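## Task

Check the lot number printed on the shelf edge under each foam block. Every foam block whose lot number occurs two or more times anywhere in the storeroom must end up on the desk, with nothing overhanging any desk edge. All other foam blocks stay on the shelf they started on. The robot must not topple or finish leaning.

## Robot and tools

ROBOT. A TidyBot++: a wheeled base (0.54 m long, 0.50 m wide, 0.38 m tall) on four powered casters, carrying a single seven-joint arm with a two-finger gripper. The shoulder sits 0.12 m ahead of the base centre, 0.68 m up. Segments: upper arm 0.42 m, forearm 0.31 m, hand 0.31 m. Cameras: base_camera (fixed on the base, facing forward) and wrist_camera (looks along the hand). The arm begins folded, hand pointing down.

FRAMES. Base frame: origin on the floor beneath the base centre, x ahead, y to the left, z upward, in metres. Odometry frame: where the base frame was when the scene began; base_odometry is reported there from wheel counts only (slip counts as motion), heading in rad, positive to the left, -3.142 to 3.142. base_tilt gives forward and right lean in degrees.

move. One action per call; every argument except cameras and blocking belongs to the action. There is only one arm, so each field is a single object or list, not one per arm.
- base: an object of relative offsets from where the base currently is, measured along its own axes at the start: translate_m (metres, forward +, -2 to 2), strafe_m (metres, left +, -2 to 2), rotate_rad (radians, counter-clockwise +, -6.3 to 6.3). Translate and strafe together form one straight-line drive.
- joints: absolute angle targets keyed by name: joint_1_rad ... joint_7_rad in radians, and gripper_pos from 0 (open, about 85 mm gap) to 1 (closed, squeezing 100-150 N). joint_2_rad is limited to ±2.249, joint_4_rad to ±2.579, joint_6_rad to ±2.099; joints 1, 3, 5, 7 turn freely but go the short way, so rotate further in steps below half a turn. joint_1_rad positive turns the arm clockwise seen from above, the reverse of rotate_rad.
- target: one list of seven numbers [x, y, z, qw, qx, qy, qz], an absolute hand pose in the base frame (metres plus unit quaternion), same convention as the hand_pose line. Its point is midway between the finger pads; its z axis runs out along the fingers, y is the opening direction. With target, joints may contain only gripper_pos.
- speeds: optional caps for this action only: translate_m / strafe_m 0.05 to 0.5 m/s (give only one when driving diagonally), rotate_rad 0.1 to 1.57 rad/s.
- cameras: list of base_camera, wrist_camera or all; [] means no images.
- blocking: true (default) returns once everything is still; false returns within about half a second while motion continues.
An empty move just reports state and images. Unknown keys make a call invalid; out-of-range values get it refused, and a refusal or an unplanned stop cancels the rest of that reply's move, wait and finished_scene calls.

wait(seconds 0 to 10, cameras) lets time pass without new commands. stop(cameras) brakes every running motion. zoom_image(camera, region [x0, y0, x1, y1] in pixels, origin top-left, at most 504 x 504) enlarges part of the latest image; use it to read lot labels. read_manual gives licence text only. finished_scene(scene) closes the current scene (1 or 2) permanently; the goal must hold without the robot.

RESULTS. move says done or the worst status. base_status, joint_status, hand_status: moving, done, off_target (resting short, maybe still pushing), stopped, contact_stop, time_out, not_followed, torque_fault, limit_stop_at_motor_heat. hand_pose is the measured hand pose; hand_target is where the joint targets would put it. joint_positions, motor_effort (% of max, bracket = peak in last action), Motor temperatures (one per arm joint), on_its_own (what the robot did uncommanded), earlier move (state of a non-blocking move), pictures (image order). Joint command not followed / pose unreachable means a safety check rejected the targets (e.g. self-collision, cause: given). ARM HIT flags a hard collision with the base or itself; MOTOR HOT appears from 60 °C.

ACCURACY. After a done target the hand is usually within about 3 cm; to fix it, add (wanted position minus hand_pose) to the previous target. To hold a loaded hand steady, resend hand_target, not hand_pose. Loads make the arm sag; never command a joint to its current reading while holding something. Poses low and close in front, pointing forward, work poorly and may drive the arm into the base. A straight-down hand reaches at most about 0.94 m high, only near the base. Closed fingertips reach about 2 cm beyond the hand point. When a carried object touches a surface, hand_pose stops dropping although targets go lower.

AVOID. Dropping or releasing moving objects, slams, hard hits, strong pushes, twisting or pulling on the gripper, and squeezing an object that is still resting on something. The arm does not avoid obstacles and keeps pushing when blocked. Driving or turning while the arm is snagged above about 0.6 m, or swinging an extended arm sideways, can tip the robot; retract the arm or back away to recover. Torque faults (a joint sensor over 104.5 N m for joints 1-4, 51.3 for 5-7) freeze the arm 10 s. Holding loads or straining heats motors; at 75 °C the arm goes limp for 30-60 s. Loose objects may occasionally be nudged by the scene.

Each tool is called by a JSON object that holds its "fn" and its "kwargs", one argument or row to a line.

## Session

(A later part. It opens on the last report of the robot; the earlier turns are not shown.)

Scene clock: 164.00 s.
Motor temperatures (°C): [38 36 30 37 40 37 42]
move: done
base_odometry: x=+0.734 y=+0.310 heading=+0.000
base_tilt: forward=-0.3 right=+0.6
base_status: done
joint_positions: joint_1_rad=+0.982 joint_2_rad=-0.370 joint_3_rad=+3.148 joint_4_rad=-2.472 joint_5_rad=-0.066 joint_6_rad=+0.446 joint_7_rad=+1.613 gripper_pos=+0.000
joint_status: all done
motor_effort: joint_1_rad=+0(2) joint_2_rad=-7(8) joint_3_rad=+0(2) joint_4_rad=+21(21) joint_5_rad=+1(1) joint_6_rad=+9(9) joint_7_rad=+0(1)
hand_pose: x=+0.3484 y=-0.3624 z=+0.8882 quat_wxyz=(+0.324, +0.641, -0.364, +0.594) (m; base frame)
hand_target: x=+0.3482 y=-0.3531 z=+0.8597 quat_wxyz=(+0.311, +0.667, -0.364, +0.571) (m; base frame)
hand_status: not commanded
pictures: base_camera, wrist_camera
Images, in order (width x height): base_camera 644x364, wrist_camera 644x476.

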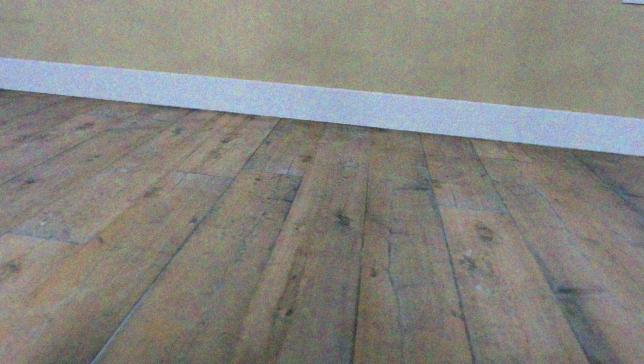

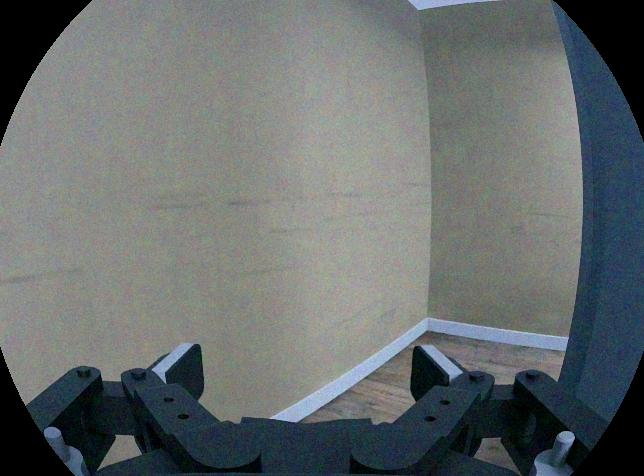

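{"fn": "move", "kwargs": {
  "base": {"translate_m":0.68},
  "joints": {"joint_1_rad":1.5}
}}

{"fn": "move", "kwargs": {
  "base": {"rotate_rad":-1.571},
  "joints": {"joint_1_rad":0.0}
}}

Scene clock: 168.87 s.
Motor temperatures (°C): [38 36 30 37 40 37 42]
move: done
base_odometry: x=+1.414 y=+0.310 heading=-0.001
base_tilt: forward=-0.3 right=+0.6
base_status: done
joint_positions: joint_1_rad=+1.482 joint_2_rad=-0.370 joint_3_rad=+3.147 joint_4_rad=-2.472 joint_5_rad=-0.065 joint_6_rad=+0.446 joint_7_rad=+1.613 gripper_pos=+0.000
joint_status: all done
motor_effort: joint_1_rad=+0(2) joint_2_rad=-6(7) joint_3_rad=+0(2) joint_4_rad=+20(21) joint_5_rad=+1(1) joint_6_rad=+8(10) joint_7_rad=+0(1)
hand_pose: x=+0.1473 y=-0.4280 z=+0.8881 quat_wxyz=(+0.460, +0.531, -0.511, +0.495) (m; base frame)
hand_target: x=+0.1508 y=-0.4198 z=+0.8597 quat_wxyz=(+0.443, +0.556, -0.518, +0.476) (m; base frame)
hand_status: not commanded
pictures: base_camera, wrist_camera
Images, in order (width x height): base_camera 644x364, wrist_camera 644x476.

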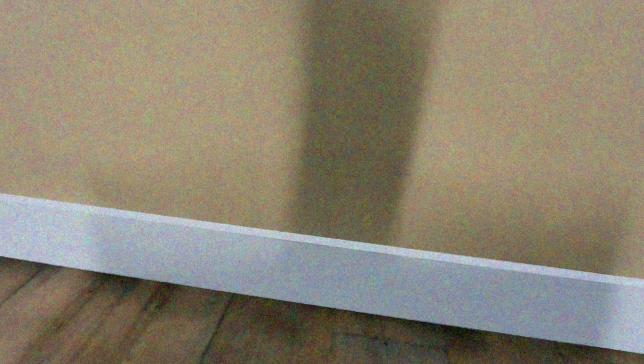

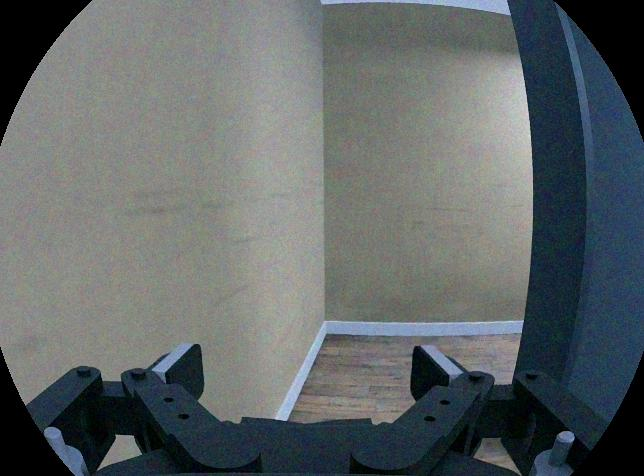

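Scene clock: 171.60 s.
Motor temperatures (°C): [38 36 30 37 40 37 42]
move: done
base_odometry: x=+1.414 y=+0.310 heading=-1.571
base_tilt: forward=-0.3 right=+0.6
base_status: done
joint_positions: joint_1_rad=+0.018 joint_2_rad=-0.371 joint_3_rad=+3.147 joint_4_rad=-2.472 joint_5_rad=-0.065 joint_6_rad=+0.446 joint_7_rad=+1.613 gripper_pos=+0.000
joint_status: all done
motor_effort: joint_1_rad=+0(2) joint_2_rad=-6(8) joint_3_rad=+1(2) joint_4_rad=+20(21) joint_5_rad=+1(1) joint_6_rad=+9(10) joint_7_rad=+0(1)
hand_pose: x=+0.5475 y=-0.0177 z=+0.8881 quat_wxyz=(+0.012, +0.736, -0.025, +0.676) (m; base frame)
hand_target: x=+0.5400 y=+0.0021 z=+0.8597 quat_wxyz=(-0.001, +0.760, +0.000, +0.650) (m; base frame)
hand_status: not commanded
pictures: base_camera, wrist_camera
Images, in order (width x height): base_camera 644x364, wrist_camera 644x476.

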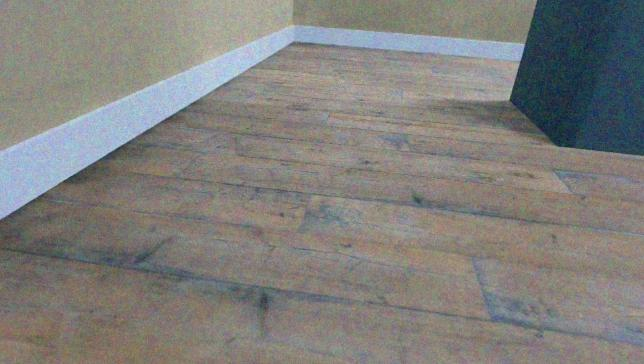

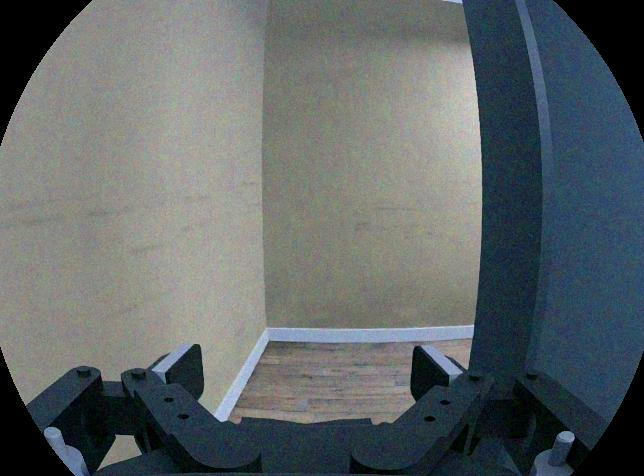

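{"fn": "move", "kwargs": {
  "base": {"translate_m":1.5},
  "cameras": []
}}

{"fn": "move", "kwargs": {
  "joints": {"joint_1_rad":1.5}
}}

Scene clock: 176.13 s.
Motor temperatures (°C): [38 36 30 37 40 37 42]
move: done
base_odometry: x=+1.414 y=-1.190 heading=-1.572
base_tilt: forward=-0.3 right=+0.6
base_status: done
joint_positions: joint_1_rad=+0.018 joint_2_rad=-0.373 joint_3_rad=+3.147 joint_4_rad=-2.473 joint_5_rad=-0.065 joint_6_rad=+0.444 joint_7_rad=+1.613 gripper_pos=+0.000
joint_status: not commanded
motor_effort: joint_1_rad=-1(1) joint_2_rad=-6(9) joint_3_rad=+1(1) joint_4_rad=+20(21) joint_5_rad=+1(1) joint_6_rad=+9(9) joint_7_rad=+0(1)
hand_pose: x=+0.5469 y=-0.0175 z=+0.8882 quat_wxyz=(+0.012, +0.736, -0.025, +0.676) (m; base frame)
hand_target: x=+0.5400 y=+0.0021 z=+0.8597 quat_wxyz=(-0.001, +0.760, +0.000, +0.650) (m; base frame)
hand_status: not commanded
pictures: none
No camera images: "cameras" was empty.

Scene clock: 178.87 s.
Motor temperatures (°C): [38 36 30 37 40 37 42]
move: done
base_odometry: x=+1.414 y=-1.190 heading=-1.572
base_tilt: forward=-0.3 right=+0.6
base_status: not commanded
joint_positions: joint_1_rad=+1.481 joint_2_rad=-0.373 joint_3_rad=+3.147 joint_4_rad=-2.473 joint_5_rad=-0.065 joint_6_rad=+0.444 joint_7_rad=+1.613 gripper_pos=+0.000
joint_status: all done
motor_effort: joint_1_rad=+0(2) joint_2_rad=-5(7) joint_3_rad=+0(1) joint_4_rad=+20(21) joint_5_rad=+1(1) joint_6_rad=+9(10) joint_7_rad=+0(1)
hand_pose: x=+0.1475 y=-0.4273 z=+0.8882 quat_wxyz=(+0.460, +0.531, -0.510, +0.495) (m; base frame)
hand_target: x=+0.1509 y=-0.4198 z=+0.8597 quat_wxyz=(+0.443, +0.556, -0.518, +0.476) (m; base frame)
hand_status: not commanded
pictures: base_camera, wrist_camera
Images, in order (width x height): base_camera 644x364, wrist_camera 644x476.

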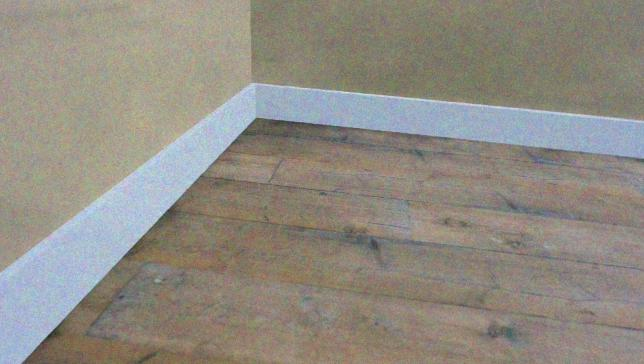

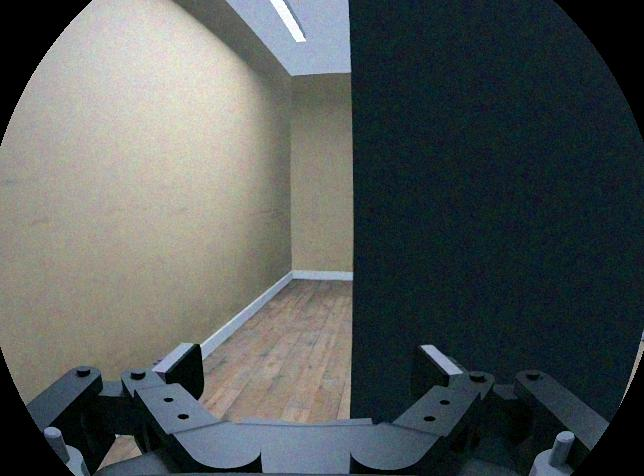

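{"fn": "move", "kwargs": {
  "base": {"translate_m":0.57},
  "cameras": []
}}

{"fn": "move", "kwargs": {
  "base": {"rotate_rad":-1.571},
  "joints": {"joint_1_rad":0.3}
}}

Scene clock: 183.73 s.
Motor temperatures (°C): [38 36 30 37 40 37 42]
move: time_out
base_odometry: x=+1.413 y=-1.758 heading=-1.574
base_tilt: forward=-0.4 right=+0.6
base_status: translate_m time_out (by the wheels' count: +0.567 of +0.570)
joint_positions: joint_1_rad=+1.485 joint_2_rad=-0.376 joint_3_rad=+3.144 joint_4_rad=-2.474 joint_5_rad=-0.064 joint_6_rad=+0.442 joint_7_rad=+1.613 gripper_pos=+0.000
joint_status: not commanded
motor_effort: joint_1_rad=+0(1) joint_2_rad=-7(12) joint_3_rad=+1(4) joint_4_rad=+20(21) joint_5_rad=+1(2) joint_6_rad=+9(10) joint_7_rad=+0(1)
hand_pose: x=+0.1475 y=-0.4263 z=+0.8880 quat_wxyz=(+0.461, +0.532, -0.510, +0.495) (m; base frame)
hand_target: x=+0.1509 y=-0.4198 z=+0.8597 quat_wxyz=(+0.443, +0.556, -0.518, +0.476) (m; base frame)
hand_status: not commanded
pictures: none
No camera images: "cameras" was empty.

not run: a stop that you did not command came earlier in this reply.

{"fn": "move", "kwargs": {
  "base": {"translate_m":-0.08}
}}

Scene clock: 184.97 s.
Motor temperatures (°C): [38 36 30 37 40 37 42]
move: done
base_odometry: x=+1.413 y=-1.678 heading=-1.574
base_tilt: forward=-0.4 right=+0.6
base_status: done
joint_positions: joint_1_rad=+1.486 joint_2_rad=-0.376 joint_3_rad=+3.144 joint_4_rad=-2.474 joint_5_rad=-0.063 joint_6_rad=+0.442 joint_7_rad=+1.613 gripper_pos=+0.000
joint_status: not commanded
motor_effort: joint_1_rad=+0(1) joint_2_rad=-5(8) joint_3_rad=+0(2) joint_4_rad=+20(21) joint_5_rad=+1(1) joint_6_rad=+9(10) joint_7_rad=+0(1)
hand_pose: x=+0.1472 y=-0.4264 z=+0.8880 quat_wxyz=(+0.461, +0.532, -0.510, +0.494) (m; base frame)
hand_target: x=+0.1509 y=-0.4198 z=+0.8597 quat_wxyz=(+0.443, +0.556, -0.518, +0.476) (m; base frame)
hand_status: not commanded
pictures: base_camera, wrist_camera
Images, in order (width x height): base_camera 644x364, wrist_camera 644x476.

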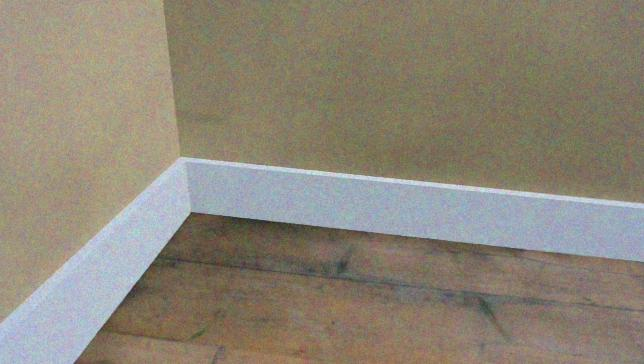

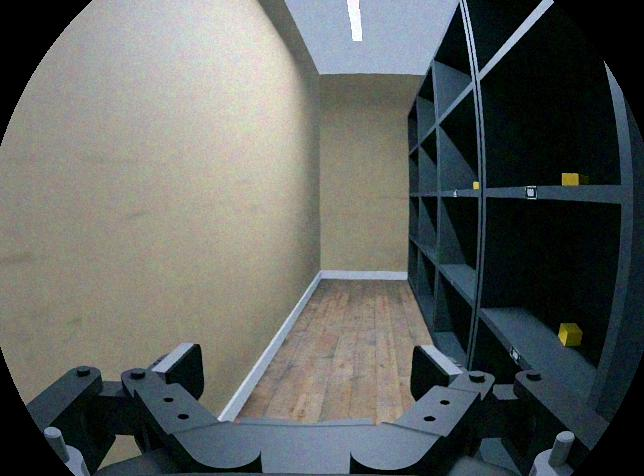

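{"fn": "move", "kwargs": {
  "joints": {"joint_1_rad":0,"joint_6_rad":-0.9},
  "base": {"strafe_m":0.05,"translate_m":0.02},
  "cameras": []
}}

{"fn": "move", "kwargs": {
  "base": {"rotate_rad":3.142},
  "cameras": ["base_camera"]
}}

{"fn": "move", "kwargs": {
  "base": {"translate_m":-0.2},
  "joints": {"joint_6_rad":0.45},
  "cameras": ["wrist_camera"]
}}

{"fn": "move", "kwargs": {
  "base": {"strafe_m":0.75}
}}

Scene clock: 188.50 s.
Motor temperatures (°C): [38 36 30 37 40 37 42]
move: time_out
base_odometry: x=+1.434 y=-1.691 heading=-1.596
base_tilt: forward=-0.4 right=+0.6
base_status: strafe_m time_out (by the wheels' count: +0.020 of +0.050); the other done
joint_positions: joint_1_rad=+0.019 joint_2_rad=-0.379 joint_3_rad=+3.142 joint_4_rad=-2.478 joint_5_rad=-0.060 joint_6_rad=-0.847 joint_7_rad=+1.612 gripper_pos=+0.000
joint_status: all done
motor_effort: joint_1_rad=+0(2) joint_2_rad=-2(9) joint_3_rad=+1(5) joint_4_rad=+16(22) joint_5_rad=+0(3) joint_6_rad=+1(9) joint_7_rad=+0(1)
hand_pose: x=+0.2959 y=+0.0120 z=+0.6093 quat_wxyz=(-0.022, +0.995, -0.007, +0.099) (m; base frame)
hand_target: x=+0.2683 y=+0.0015 z=+0.5986 quat_wxyz=(+0.000, +0.998, +0.000, +0.058) (m; base frame)
hand_status: not commanded
pictures: none
No camera images: "cameras" was empty.

not run: a stop that you did not command came earlier in this reply.

not run: a stop that you did not command came earlier in this reply.

not run: a stop that you did not command came earlier in this reply.

{"fn": "move", "kwargs": {
  "base": {"strafe_m":-0.18,"translate_m":0.08},
  "cameras": ["base_camera"]
}}

{"fn": "move", "kwargs": {
  "base": {"rotate_rad":-1.545}
}}

{"fn": "move", "kwargs": {
  "joints": {"joint_6_rad":0.4,"joint_1_rad":0.6}
}}

Scene clock: 190.33 s.
Motor temperatures (°C): [38 36 30 37 40 37 42]
move: done
base_odometry: x=+1.252 y=-1.767 heading=-1.596
base_tilt: forward=-0.3 right=+0.6
base_status: done
joint_positions: joint_1_rad=+0.019 joint_2_rad=-0.379 joint_3_rad=+3.142 joint_4_rad=-2.479 joint_5_rad=-0.060 joint_6_rad=-0.852 joint_7_rad=+1.612 gripper_pos=+0.000
joint_status: not commanded
motor_effort: joint_1_rad=+0(1) joint_2_rad=-2(3) joint_3_rad=+1(2) joint_4_rad=+16(16) joint_5_rad=+0(1) joint_6_rad=+2(3) joint_7_rad=+0(1)
hand_pose: x=+0.2941 y=+0.0120 z=+0.6089 quat_wxyz=(-0.021, +0.995, -0.006, +0.096) (m; base frame)
hand_target: x=+0.2683 y=+0.0015 z=+0.5986 quat_wxyz=(+0.000, +0.998, +0.000, +0.058) (m; base frame)
hand_status: not commanded
pictures: base_camera
Images, in order (width x height): base_camera 644x364.

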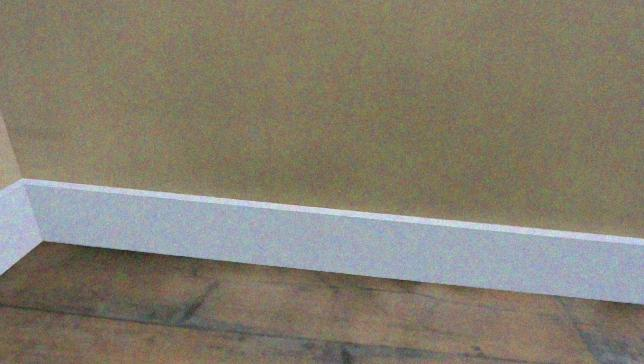

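Scene clock: 192.60 s.
Motor temperatures (°C): [38 36 30 37 40 37 42]
move: done
base_odometry: x=+1.252 y=-1.767 heading=-3.140
base_tilt: forward=-0.4 right=+0.6
base_status: done
joint_positions: joint_1_rad=+0.017 joint_2_rad=-0.379 joint_3_rad=+3.142 joint_4_rad=-2.479 joint_5_rad=-0.060 joint_6_rad=-0.852 joint_7_rad=+1.612 gripper_pos=+0.000
joint_status: not commanded
motor_effort: joint_1_rad=+0(1) joint_2_rad=-1(3) joint_3_rad=+1(1) joint_4_rad=+16(16) joint_5_rad=+0(1) joint_6_rad=+1(3) joint_7_rad=+0(1)
hand_pose: x=+0.2941 y=+0.0123 z=+0.6089 quat_wxyz=(-0.021, +0.995, -0.005, +0.096) (m; base frame)
hand_target: x=+0.2683 y=+0.0015 z=+0.5986 quat_wxyz=(+0.000, +0.998, +0.000, +0.058) (m; base frame)
hand_status: not commanded
pictures: base_camera, wrist_camera
Images, in order (width x height): base_camera 644x364, wrist_camera 644x476.

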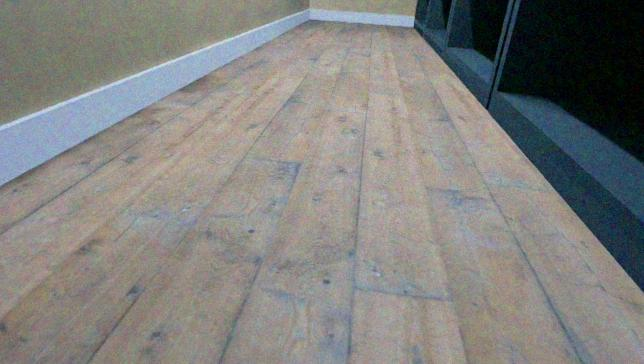

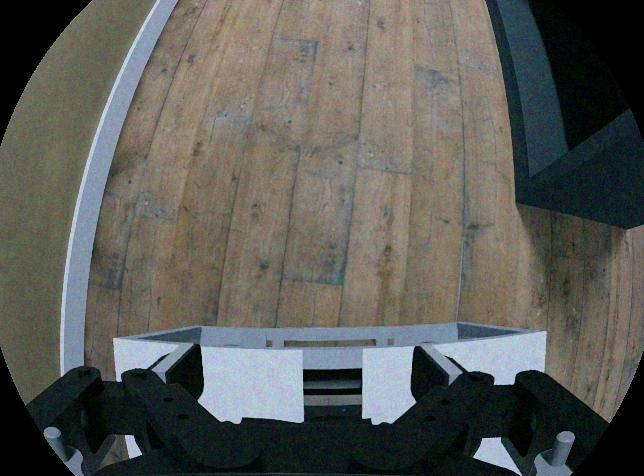

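Scene clock: 194.97 s.
Motor temperatures (°C): [38 36 30 37 40 37 42]
move: done
base_odometry: x=+1.252 y=-1.767 heading=-3.140
base_tilt: forward=-0.4 right=+0.6
base_status: not commanded
joint_positions: joint_1_rad=+0.582 joint_2_rad=-0.379 joint_3_rad=+3.142 joint_4_rad=-2.479 joint_5_rad=-0.060 joint_6_rad=+0.342 joint_7_rad=+1.612 gripper_pos=+0.000
joint_status: all done
motor_effort: joint_1_rad=-1(2) joint_2_rad=-5(7) joint_3_rad=+1(1) joint_4_rad=+19(21) joint_5_rad=+1(1) joint_6_rad=+9(9) joint_7_rad=+0(1)
hand_pose: x=+0.4684 y=-0.2358 z=+0.8562 quat_wxyz=(+0.186, +0.734, -0.233, +0.610) (m; base frame)
hand_target: x=+0.4676 y=-0.2360 z=+0.8597 quat_wxyz=(+0.192, +0.726, -0.224, +0.621) (m; base frame)
hand_status: not commanded
pictures: base_camera, wrist_camera
Images, in order (width x height): base_camera 644x364, wrist_camera 644x476.

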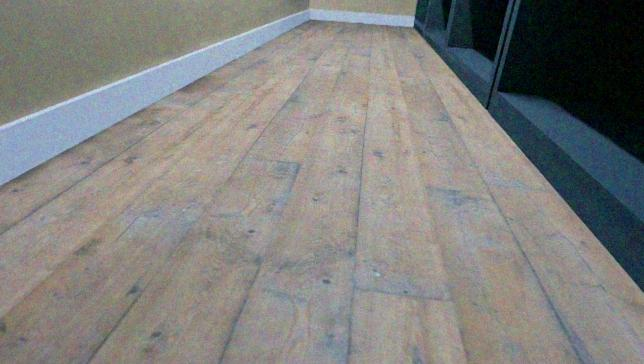

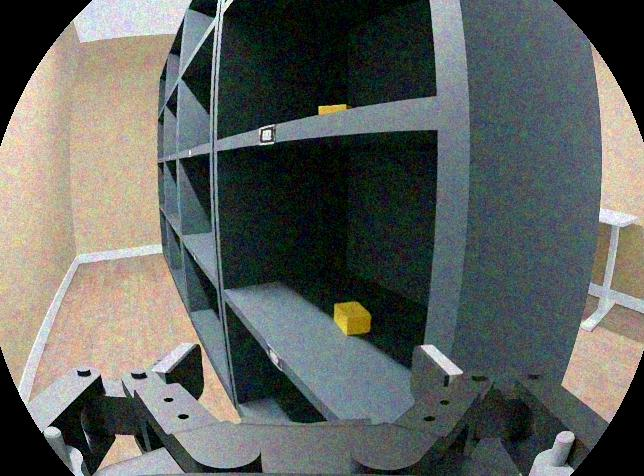

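{"fn": "move", "kwargs": {
  "base": {"translate_m":0.55,"strafe_m":0.17},
  "joints": {"joint_1_rad":0.7},
  "cameras": []
}}

{"fn": "move", "kwargs": {
  "joints": {"joint_1_rad":1.55,"joint_6_rad":0.2}
}}

Scene clock: 197.63 s.
Motor temperatures (°C): [38 36 30 37 40 37 42]
move: done
base_odometry: x=+0.702 y=-1.938 heading=-3.141
base_tilt: forward=-0.3 right=+0.6
base_status: done
joint_positions: joint_1_rad=+0.686 joint_2_rad=-0.379 joint_3_rad=+3.142 joint_4_rad=-2.479 joint_5_rad=-0.060 joint_6_rad=+0.346 joint_7_rad=+1.612 gripper_pos=+0.000
joint_status: all done
motor_effort: joint_1_rad=-1(2) joint_2_rad=-6(7) joint_3_rad=+0(2) joint_4_rad=+19(21) joint_5_rad=+1(1) joint_6_rad=+8(10) joint_7_rad=+0(1)
hand_pose: x=+0.4422 y=-0.2710 z=+0.8574 quat_wxyz=(+0.218, +0.720, -0.270, +0.601) (m; base frame)
hand_target: x=+0.4423 y=-0.2696 z=+0.8597 quat_wxyz=(+0.222, +0.714, -0.260, +0.611) (m; base frame)
hand_status: not commanded
pictures: none
No camera images: "cameras" was empty.

Scene clock: 199.77 s.
Motor temperatures (°C): [38 36 30 37 40 37 42]
move: done
base_odometry: x=+0.702 y=-1.938 heading=-3.141
base_tilt: forward=-0.3 right=+0.6
base_status: not commanded
joint_positions: joint_1_rad=+1.531 joint_2_rad=-0.379 joint_3_rad=+3.142 joint_4_rad=-2.479 joint_5_rad=-0.060 joint_6_rad=+0.250 joint_7_rad=+1.612 gripper_pos=+0.000
joint_status: all done
motor_effort: joint_1_rad=-1(2) joint_2_rad=-6(7) joint_3_rad=+1(1) joint_4_rad=+20(21) joint_5_rad=+1(1) joint_6_rad=+8(10) joint_7_rad=+0(1)
hand_pose: x=+0.1320 y=-0.4147 z=+0.8283 quat_wxyz=(+0.418, +0.568, -0.561, +0.433) (m; base frame)
hand_target: x=+0.1295 y=-0.4051 z=+0.7995 quat_wxyz=(+0.399, +0.587, -0.574, +0.408) (m; base frame)
hand_status: not commanded
pictures: base_camera, wrist_camera
Images, in order (width x height): base_camera 644x364, wrist_camera 644x476.

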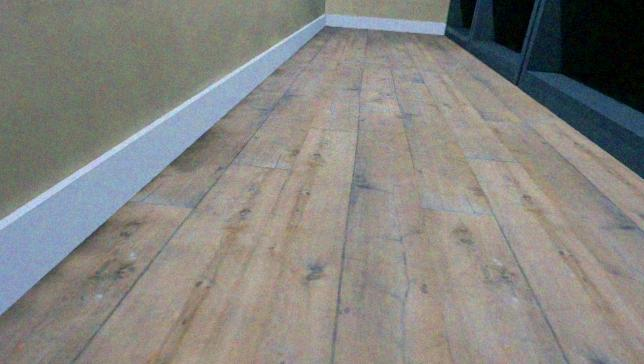

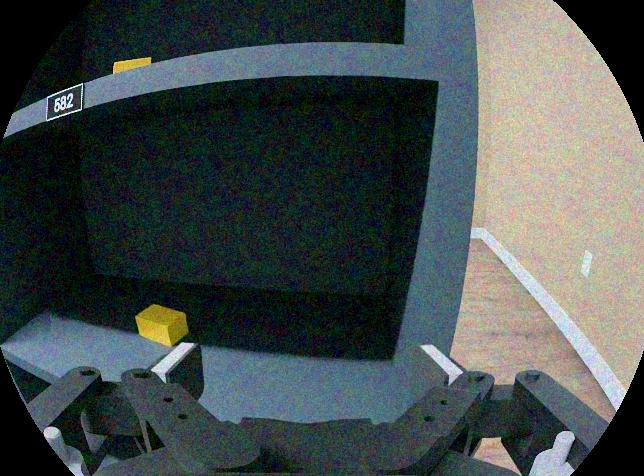

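Label 582. Move on, -0.35 more with views.

{"fn": "move", "kwargs": {
  "base": {"translate_m":0.4},
  "cameras": ["wrist_camera"]
}}

{"fn": "move", "kwargs": {
  "base": {"translate_m":0.6},
  "cameras": ["wrist_camera"]
}}

{"fn": "move", "kwargs": {
  "base": {"translate_m":0.6},
  "cameras": ["wrist_camera"]
}}

{"fn": "move", "kwargs": {
  "base": {"translate_m":0.6},
  "cameras": ["wrist_camera"]
}}

Scene clock: 202.13 s.
Motor temperatures (°C): [38 36 30 37 40 37 42]
move: done
base_odometry: x=+0.302 y=-1.938 heading=-3.140
base_tilt: forward=-0.3 right=+0.6
base_status: done
joint_positions: joint_1_rad=+1.533 joint_2_rad=-0.379 joint_3_rad=+3.141 joint_4_rad=-2.479 joint_5_rad=-0.060 joint_6_rad=+0.248 joint_7_rad=+1.612 gripper_pos=+0.000
joint_status: not commanded
motor_effort: joint_1_rad=+0(2) joint_2_rad=-6(7) joint_3_rad=+0(2) joint_4_rad=+20(21) joint_5_rad=+1(1) joint_6_rad=+9(9) joint_7_rad=+0(1)
hand_pose: x=+0.1315 y=-0.4146 z=+0.8278 quat_wxyz=(+0.418, +0.568, -0.562, +0.432) (m; base frame)
hand_target: x=+0.1295 y=-0.4051 z=+0.7995 quat_wxyz=(+0.399, +0.587, -0.574, +0.408) (m; base frame)
hand_status: not commanded
pictures: wrist_camera
Images, in order (width x height): wrist_camera 644x476.

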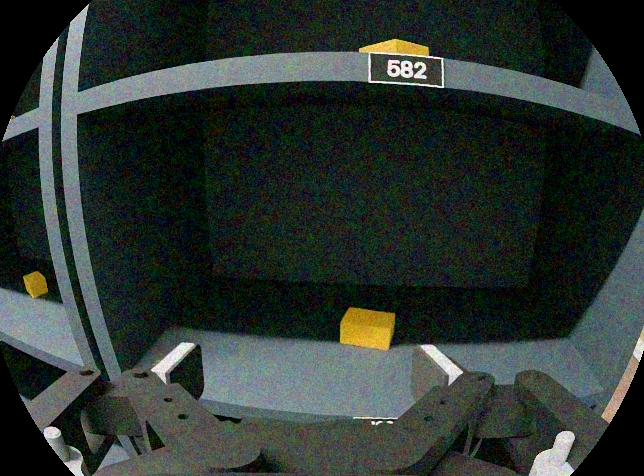

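Scene clock: 204.70 s.
Motor temperatures (°C): [38 36 30 37 40 37 42]
move: done
base_odometry: x=-0.298 y=-1.939 heading=-3.140
base_tilt: forward=-0.3 right=+0.6
base_status: done
joint_positions: joint_1_rad=+1.534 joint_2_rad=-0.379 joint_3_rad=+3.141 joint_4_rad=-2.479 joint_5_rad=-0.060 joint_6_rad=+0.248 joint_7_rad=+1.612 gripper_pos=+0.000
joint_status: not commanded
motor_effort: joint_1_rad=+0(1) joint_2_rad=-7(7) joint_3_rad=+1(2) joint_4_rad=+20(21) joint_5_rad=+1(1) joint_6_rad=+9(9) joint_7_rad=+0(1)
hand_pose: x=+0.1313 y=-0.4146 z=+0.8277 quat_wxyz=(+0.418, +0.568, -0.562, +0.432) (m; base frame)
hand_target: x=+0.1295 y=-0.4051 z=+0.7995 quat_wxyz=(+0.399, +0.587, -0.574, +0.408) (m; base frame)
hand_status: not commanded
pictures: wrist_camera
Images, in order (width x height): wrist_camera 644x476.

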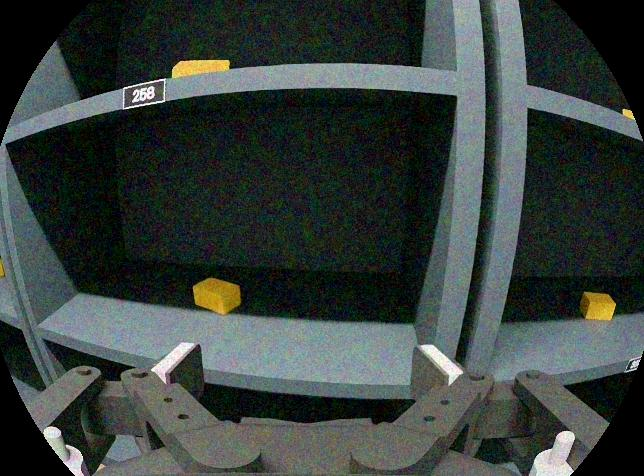

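Scene clock: 209.43 s.
Motor temperatures (°C): [38 36 30 37 40 37 42]
move: time_out
base_odometry: x=-0.896 y=-1.940 heading=-3.142
base_tilt: forward=-0.3 right=+0.6
base_status: translate_m time_out (by the wheels' count: +0.597 of +0.600)
joint_positions: joint_1_rad=+1.536 joint_2_rad=-0.378 joint_3_rad=+3.136 joint_4_rad=-2.481 joint_5_rad=-0.059 joint_6_rad=+0.243 joint_7_rad=+1.612 gripper_pos=+0.000
joint_status: not commanded
motor_effort: joint_1_rad=+0(4) joint_2_rad=-5(13) joint_3_rad=+0(7) joint_4_rad=+20(23) joint_5_rad=+1(1) joint_6_rad=+8(10) joint_7_rad=+0(1)
hand_pose: x=+0.1329 y=-0.4137 z=+0.8248 quat_wxyz=(+0.416, +0.571, -0.562, +0.430) (m; base frame)
hand_target: x=+0.1295 y=-0.4051 z=+0.7995 quat_wxyz=(+0.399, +0.587, -0.574, +0.408) (m; base frame)
hand_status: not commanded
pictures: wrist_camera
Images, in order (width x height): wrist_camera 644x476.

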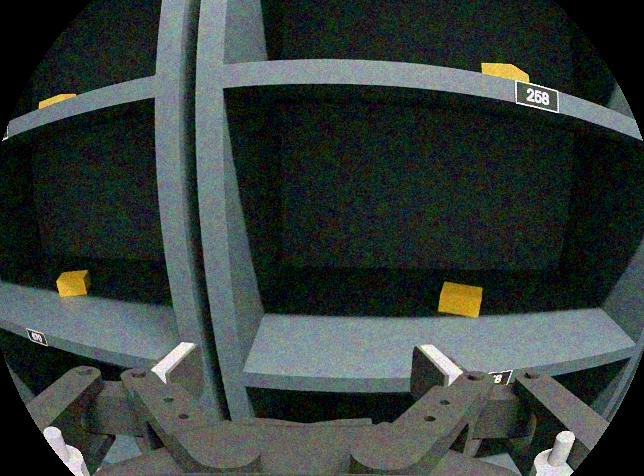

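not run: a stop that you did not command came earlier in this reply.

{"fn": "zoom_image", "kwargs": {
  "camera": "wrist_camera",
  "region": [470, 360, 520, 397]
}}

{"fn": "zoom_image", "kwargs": {
  "camera": "wrist_camera",
  "region": [12, 318, 62, 355]
}}

{"fn": "move", "kwargs": {
  "base": {"translate_m":0.25,"strafe_m":-0.05},
  "joints": {"joint_6_rad":-0.05}
}}

Scaled by 10.080.

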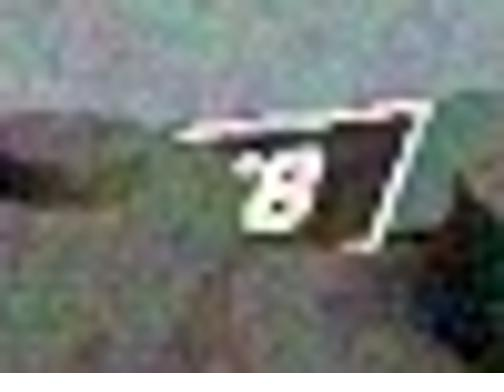

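Scaled by 10.080.

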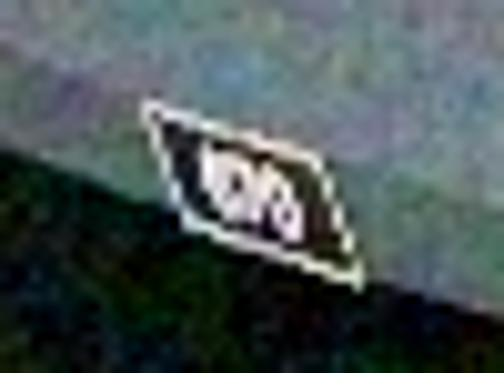

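Scene clock: 211.43 s.
Motor temperatures (°C): [38 36 30 37 40 37 42]
move: done
base_odometry: x=-1.146 y=-1.890 heading=-3.141
base_tilt: forward=-0.3 right=+0.6
base_status: done
joint_positions: joint_1_rad=+1.536 joint_2_rad=-0.378 joint_3_rad=+3.136 joint_4_rad=-2.491 joint_5_rad=-0.059 joint_6_rad=-0.017 joint_7_rad=+1.612 gripper_pos=+0.000
joint_status: all done
motor_effort: joint_1_rad=-1(1) joint_2_rad=-5(7) joint_3_rad=+1(2) joint_4_rad=+19(23) joint_5_rad=+1(1) joint_6_rad=+7(9) joint_7_rad=+0(1)
hand_pose: x=+0.1357 y=-0.3775 z=+0.7455 quat_wxyz=(+0.333, +0.626, -0.611, +0.352) (m; base frame)
hand_target: x=+0.1286 y=-0.3693 z=+0.7307 quat_wxyz=(+0.325, +0.633, -0.619, +0.332) (m; base frame)
hand_status: not commanded
pictures: base_camera, wrist_camera
Images, in order (width x height): base_camera 644x364, wrist_camera 644x476.

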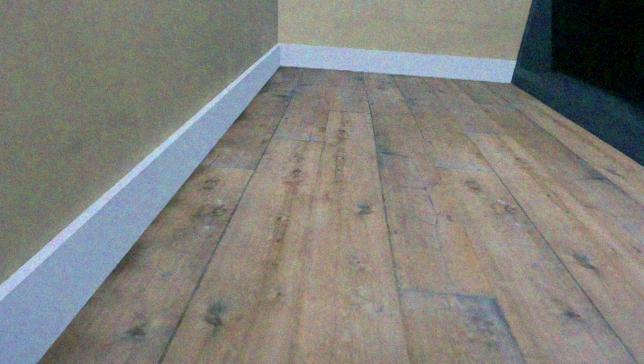

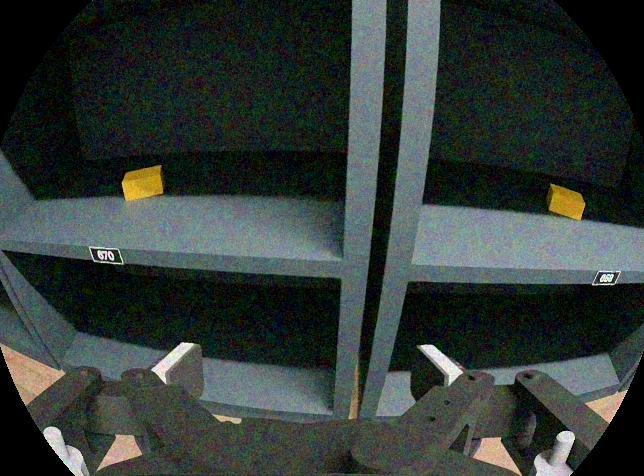

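{"fn": "zoom_image", "kwargs": {
  "camera": "wrist_camera",
  "region": [585, 260, 625, 295]
}}

{"fn": "move", "kwargs": {
  "base": {"translate_m":0.4},
  "joints": {"joint_6_rad":0.12},
  "cameras": ["wrist_camera"]
}}

Scaled by 12.600.

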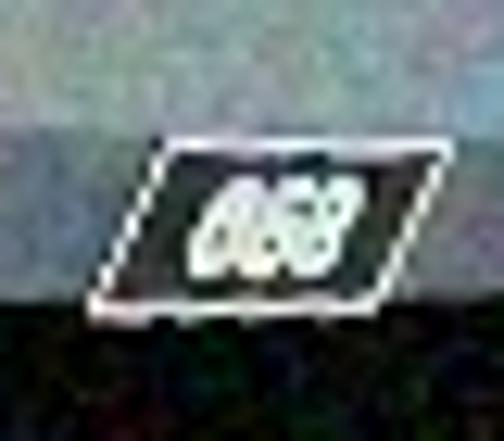

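Scene clock: 213.80 s.
Motor temperatures (°C): [38 36 30 37 40 37 42]
move: done
base_odometry: x=-1.546 y=-1.890 heading=-3.142
base_tilt: forward=-0.3 right=+0.6
base_status: done
joint_positions: joint_1_rad=+1.536 joint_2_rad=-0.378 joint_3_rad=+3.136 joint_4_rad=-2.489 joint_5_rad=-0.059 joint_6_rad=+0.109 joint_7_rad=+1.612 gripper_pos=+0.000
joint_status: all done
motor_effort: joint_1_rad=-1(1) joint_2_rad=-6(6) joint_3_rad=+0(2) joint_4_rad=+20(22) joint_5_rad=+1(1) joint_6_rad=+8(9) joint_7_rad=-1(1)
hand_pose: x=+0.1342 y=-0.3967 z=+0.7808 quat_wxyz=(+0.373, +0.601, -0.590, +0.390) (m; base frame)
hand_target: x=+0.1292 y=-0.3956 z=+0.7765 quat_wxyz=(+0.376, +0.603, -0.590, +0.384) (m; base frame)
hand_status: not commanded
pictures: wrist_camera
Images, in order (width x height): wrist_camera 644x476.

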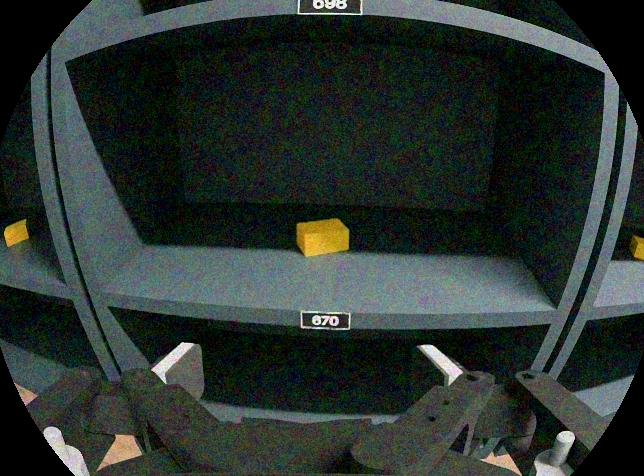

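{"fn": "move", "kwargs": {
  "base": {"translate_m":0.55},
  "joints": {"joint_6_rad":0.2},
  "cameras": ["wrist_camera"]
}}

{"fn": "move", "kwargs": {
  "joints": {"joint_6_rad":0.0,"joint_1_rad":1.9},
  "cameras": ["wrist_camera"]
}}

Scene clock: 218.63 s.
Motor temperatures (°C): [38 36 30 37 40 37 42]
move: time_out
base_odometry: x=-2.093 y=-1.890 heading=+3.139
base_tilt: forward=-0.3 right=+0.6
base_status: translate_m time_out (by the wheels' count: +0.547 of +0.550)
joint_positions: joint_1_rad=+1.539 joint_2_rad=-0.377 joint_3_rad=+3.134 joint_4_rad=-2.489 joint_5_rad=-0.059 joint_6_rad=+0.178 joint_7_rad=+1.612 gripper_pos=+0.000
joint_status: all done
motor_effort: joint_1_rad=-1(3) joint_2_rad=-5(11) joint_3_rad=+0(4) joint_4_rad=+19(22) joint_5_rad=+1(1) joint_6_rad=+8(9) joint_7_rad=+0(1)
hand_pose: x=+0.1329 y=-0.4050 z=+0.8002 quat_wxyz=(+0.394, +0.587, -0.578, +0.408) (m; base frame)
hand_target: x=+0.1295 y=-0.4051 z=+0.7995 quat_wxyz=(+0.399, +0.587, -0.574, +0.408) (m; base frame)
hand_status: not commanded
pictures: wrist_camera
Images, in order (width x height): wrist_camera 644x476.

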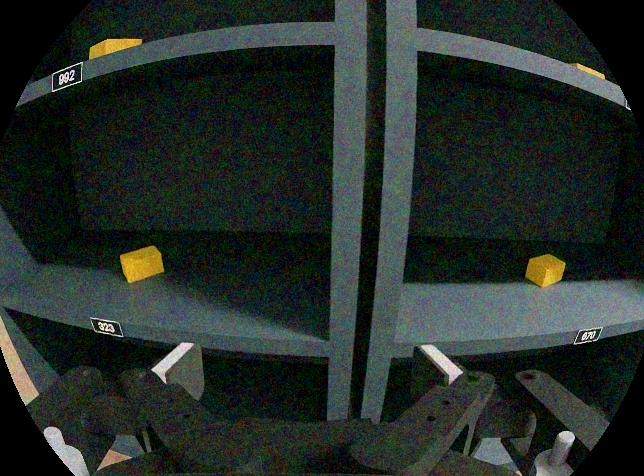

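not run: a stop that you did not command came earlier in this reply.

{"fn": "zoom_image", "kwargs": {
  "camera": "wrist_camera",
  "region": [45, 58, 95, 95]
}}

{"fn": "zoom_image", "kwargs": {
  "camera": "wrist_camera",
  "region": [82, 308, 132, 345]
}}

{"fn": "move", "kwargs": {
  "base": {"translate_m":-1.3,"strafe_m":-0.04},
  "joints": {"joint_6_rad":0.0},
  "cameras": ["wrist_camera"]
}}

{"fn": "move", "kwargs": {
  "base": {"translate_m":-1.1},
  "cameras": ["wrist_camera"]
}}

Scaled by 10.080.

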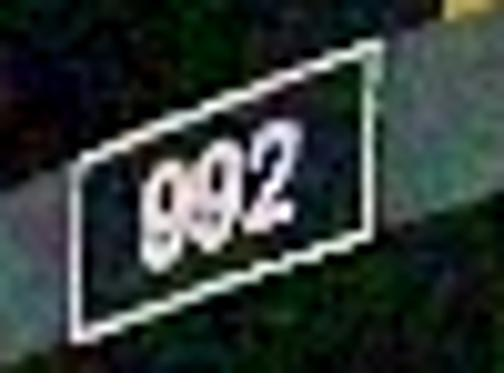

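Scaled by 10.080.

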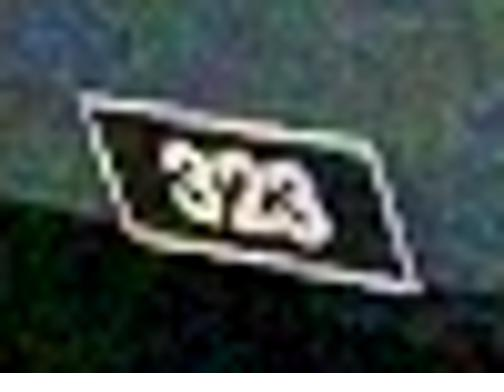

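Scene clock: 222.97 s.
Motor temperatures (°C): [38 36 30 37 40 37 42]
move: done
base_odometry: x=-0.793 y=-1.853 heading=+3.140
base_tilt: forward=-0.4 right=+0.6
base_status: done
joint_positions: joint_1_rad=+1.539 joint_2_rad=-0.377 joint_3_rad=+3.135 joint_4_rad=-2.494 joint_5_rad=-0.059 joint_6_rad=+0.011 joint_7_rad=+1.612 gripper_pos=+0.000
joint_status: all done
motor_effort: joint_1_rad=+0(1) joint_2_rad=-5(7) joint_3_rad=+1(2) joint_4_rad=+19(22) joint_5_rad=+1(1) joint_6_rad=+7(9) joint_7_rad=+0(1)
hand_pose: x=+0.1347 y=-0.3813 z=+0.7511 quat_wxyz=(+0.341, +0.621, -0.608, +0.359) (m; base frame)
hand_target: x=+0.1288 y=-0.3778 z=+0.7437 quat_wxyz=(+0.340, +0.625, -0.611, +0.348) (m; base frame)
hand_status: not commanded
pictures: wrist_camera
Images, in order (width x height): wrist_camera 644x476.

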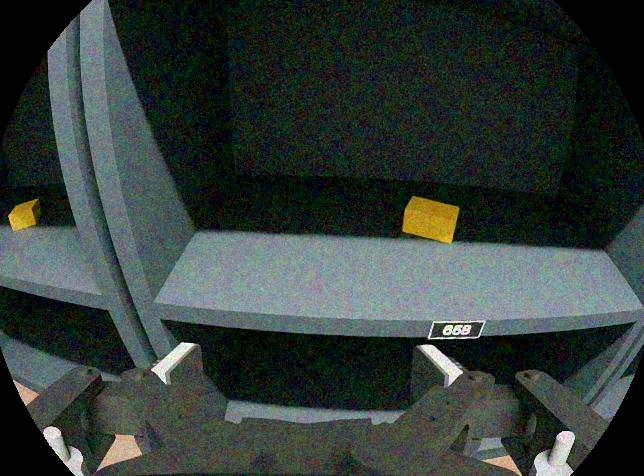

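Scene clock: 226.53 s.
Motor temperatures (°C): [38 36 30 37 40 37 42]
move: done
base_odometry: x=+0.307 y=-1.854 heading=+3.140
base_tilt: forward=-0.4 right=+0.6
base_status: done
joint_positions: joint_1_rad=+1.539 joint_2_rad=-0.377 joint_3_rad=+3.135 joint_4_rad=-2.494 joint_5_rad=-0.059 joint_6_rad=+0.011 joint_7_rad=+1.612 gripper_pos=+0.000
joint_status: not commanded
motor_effort: joint_1_rad=+0(1) joint_2_rad=-5(6) joint_3_rad=+0(2) joint_4_rad=+19(20) joint_5_rad=+1(1) joint_6_rad=+8(8) joint_7_rad=+0(1)
hand_pose: x=+0.1347 y=-0.3813 z=+0.7511 quat_wxyz=(+0.341, +0.621, -0.608, +0.359) (m; base frame)
hand_target: x=+0.1288 y=-0.3778 z=+0.7437 quat_wxyz=(+0.340, +0.625, -0.611, +0.348) (m; base frame)
hand_status: not commanded
pictures: wrist_camera
Images, in order (width x height): wrist_camera 644x476.

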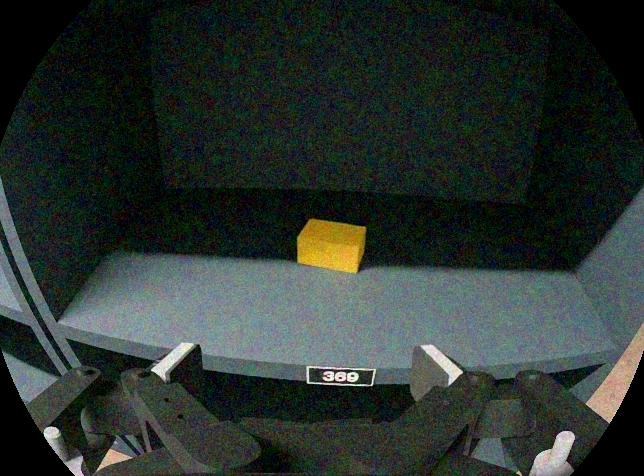

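{"fn": "move", "kwargs": {
  "base": {"translate_m":1.86,"strafe_m":-0.03},
  "cameras": []
}}

{"fn": "move", "kwargs": {
  "joints": {"joint_6_rad":0.3},
  "cameras": ["wrist_camera"]
}}

{"fn": "move", "kwargs": {
  "joints": {"joint_1_rad":0,"joint_6_rad":-0.9},
  "cameras": ["wrist_camera","base_camera"]
}}

Scene clock: 232.07 s.
Motor temperatures (°C): [38 36 30 37 40 37 42]
move: done
base_odometry: x=-1.553 y=-1.821 heading=+3.140
base_tilt: forward=-0.4 right=+0.6
base_status: done
joint_positions: joint_1_rad=+1.539 joint_2_rad=-0.376 joint_3_rad=+3.135 joint_4_rad=-2.494 joint_5_rad=-0.059 joint_6_rad=+0.011 joint_7_rad=+1.612 gripper_pos=+0.000
joint_status: not commanded
motor_effort: joint_1_rad=-1(1) joint_2_rad=-6(7) joint_3_rad=+0(2) joint_4_rad=+19(21) joint_5_rad=+1(1) joint_6_rad=+7(8) joint_7_rad=+0(1)
hand_pose: x=+0.1345 y=-0.3813 z=+0.7510 quat_wxyz=(+0.341, +0.621, -0.608, +0.359) (m; base frame)
hand_target: x=+0.1288 y=-0.3778 z=+0.7437 quat_wxyz=(+0.340, +0.625, -0.611, +0.348) (m; base frame)
hand_status: not commanded
pictures: none
No camera images: "cameras" was empty.

Scene clock: 232.90 s.
Motor temperatures (°C): [38 36 30 37 40 37 42]
move: done
base_odometry: x=-1.553 y=-1.821 heading=+3.140
base_tilt: forward=-0.3 right=+0.6
base_status: not commanded
joint_positions: joint_1_rad=+1.539 joint_2_rad=-0.376 joint_3_rad=+3.135 joint_4_rad=-2.489 joint_5_rad=-0.059 joint_6_rad=+0.271 joint_7_rad=+1.612 gripper_pos=+0.000
joint_status: all done
motor_effort: joint_1_rad=+0(1) joint_2_rad=-5(7) joint_3_rad=+1(1) joint_4_rad=+20(22) joint_5_rad=+1(1) joint_6_rad=+9(10) joint_7_rad=+0(1)
hand_pose: x=+0.1312 y=-0.4143 z=+0.8276 quat_wxyz=(+0.422, +0.566, -0.560, +0.434) (m; base frame)
hand_target: x=+0.1297 y=-0.4145 z=+0.8292 quat_wxyz=(+0.427, +0.566, -0.553, +0.437) (m; base frame)
hand_status: not commanded
pictures: wrist_camera
Images, in order (width x height): wrist_camera 644x476.

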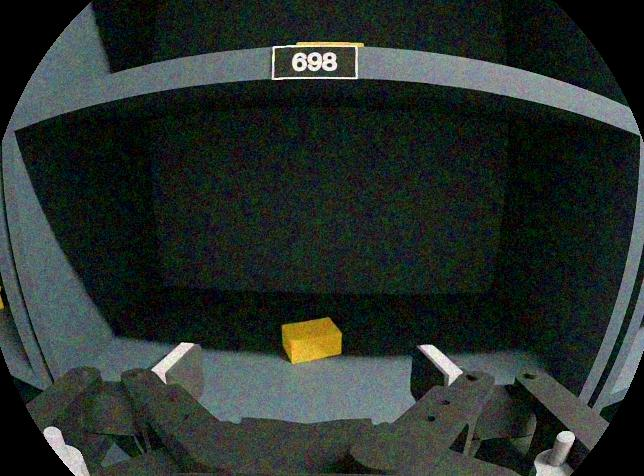

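Scene clock: 236.03 s.
Motor temperatures (°C): [38 36 30 37 40 37 42]
move: done
base_odometry: x=-1.553 y=-1.821 heading=+3.140
base_tilt: forward=-0.3 right=+0.6
base_status: not commanded
joint_positions: joint_1_rad=+0.019 joint_2_rad=-0.376 joint_3_rad=+3.135 joint_4_rad=-2.489 joint_5_rad=-0.059 joint_6_rad=-0.847 joint_7_rad=+1.612 gripper_pos=+0.000
joint_status: all done
motor_effort: joint_1_rad=-1(2) joint_2_rad=-2(7) joint_3_rad=+1(1) joint_4_rad=+16(20) joint_5_rad=+0(1) joint_6_rad=+2(9) joint_7_rad=+0(1)
hand_pose: x=+0.2905 y=+0.0127 z=+0.6052 quat_wxyz=(-0.020, +0.996, -0.003, +0.092) (m; base frame)
hand_target: x=+0.2683 y=+0.0015 z=+0.5986 quat_wxyz=(+0.000, +0.998, +0.000, +0.058) (m; base frame)
hand_status: not commanded
pictures: base_camera, wrist_camera
Images, in order (width x height): base_camera 644x364, wrist_camera 644x476.

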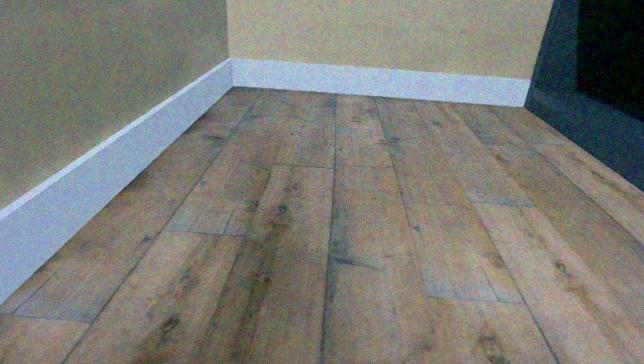

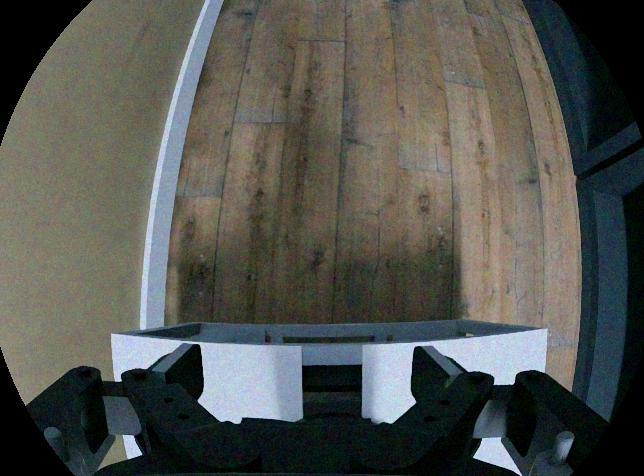

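{"fn": "move", "kwargs": {
  "base": {"strafe_m":-0.07},
  "cameras": []
}}

{"fn": "move", "kwargs": {
  "base": {"rotate_rad":-1.571},
  "speeds": {"rotate_rad":0.7}
}}

Scene clock: 237.47 s.
Motor temperatures (°C): [38 36 30 37 40 37 42]
move: done
base_odometry: x=-1.553 y=-1.751 heading=+3.140
base_tilt: forward=-0.3 right=+0.6
base_status: done
joint_positions: joint_1_rad=+0.019 joint_2_rad=-0.376 joint_3_rad=+3.135 joint_4_rad=-2.489 joint_5_rad=-0.059 joint_6_rad=-0.849 joint_7_rad=+1.612 gripper_pos=+0.000
joint_status: not commanded
motor_effort: joint_1_rad=+0(1) joint_2_rad=-2(2) joint_3_rad=+1(2) joint_4_rad=+16(16) joint_5_rad=+1(1) joint_6_rad=+2(3) joint_7_rad=+0(0)
hand_pose: x=+0.2898 y=+0.0127 z=+0.6051 quat_wxyz=(-0.020, +0.996, -0.003, +0.090) (m; base frame)
hand_target: x=+0.2683 y=+0.0015 z=+0.5986 quat_wxyz=(+0.000, +0.998, +0.000, +0.058) (m; base frame)
hand_status: not commanded
pictures: none
No camera images: "cameras" was empty.

Scene clock: 240.47 s.
Motor temperatures (°C): [38 36 30 37 40 37 42]
move: done
base_odometry: x=-1.553 y=-1.751 heading=+1.570
base_tilt: forward=-0.3 right=+0.6
base_status: done
joint_positions: joint_1_rad=+0.018 joint_2_rad=-0.376 joint_3_rad=+3.135 joint_4_rad=-2.489 joint_5_rad=-0.059 joint_6_rad=-0.850 joint_7_rad=+1.612 gripper_pos=+0.000
joint_status: not commanded
motor_effort: joint_1_rad=+0(1) joint_2_rad=-2(3) joint_3_rad=+0(1) joint_4_rad=+16(16) joint_5_rad=+0(1) joint_6_rad=+2(3) joint_7_rad=+0(1)
hand_pose: x=+0.2896 y=+0.0129 z=+0.6050 quat_wxyz=(-0.020, +0.996, -0.002, +0.090) (m; base frame)
hand_target: x=+0.2683 y=+0.0015 z=+0.5986 quat_wxyz=(+0.000, +0.998, +0.000, +0.058) (m; base frame)
hand_status: not commanded
pictures: base_camera, wrist_camera
Images, in order (width x height): base_camera 644x364, wrist_camera 644x476.

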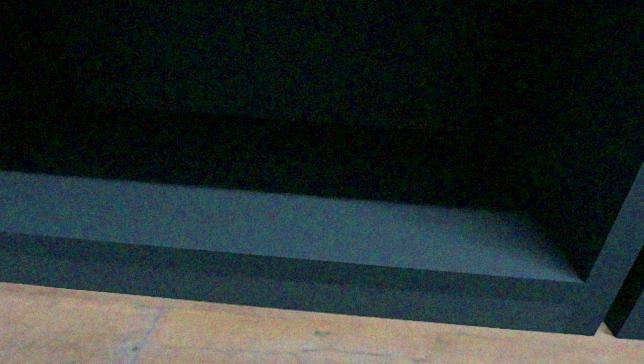

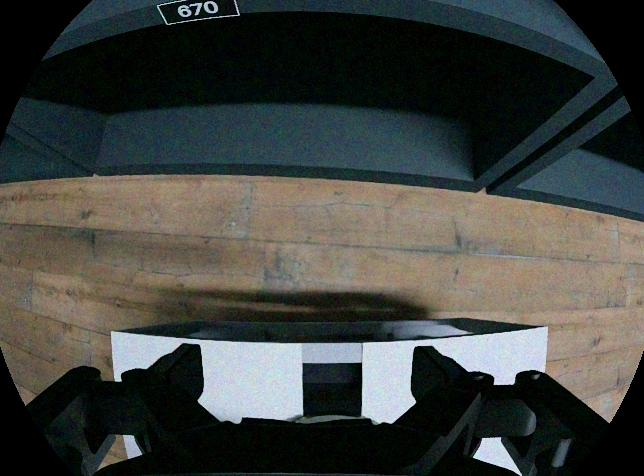

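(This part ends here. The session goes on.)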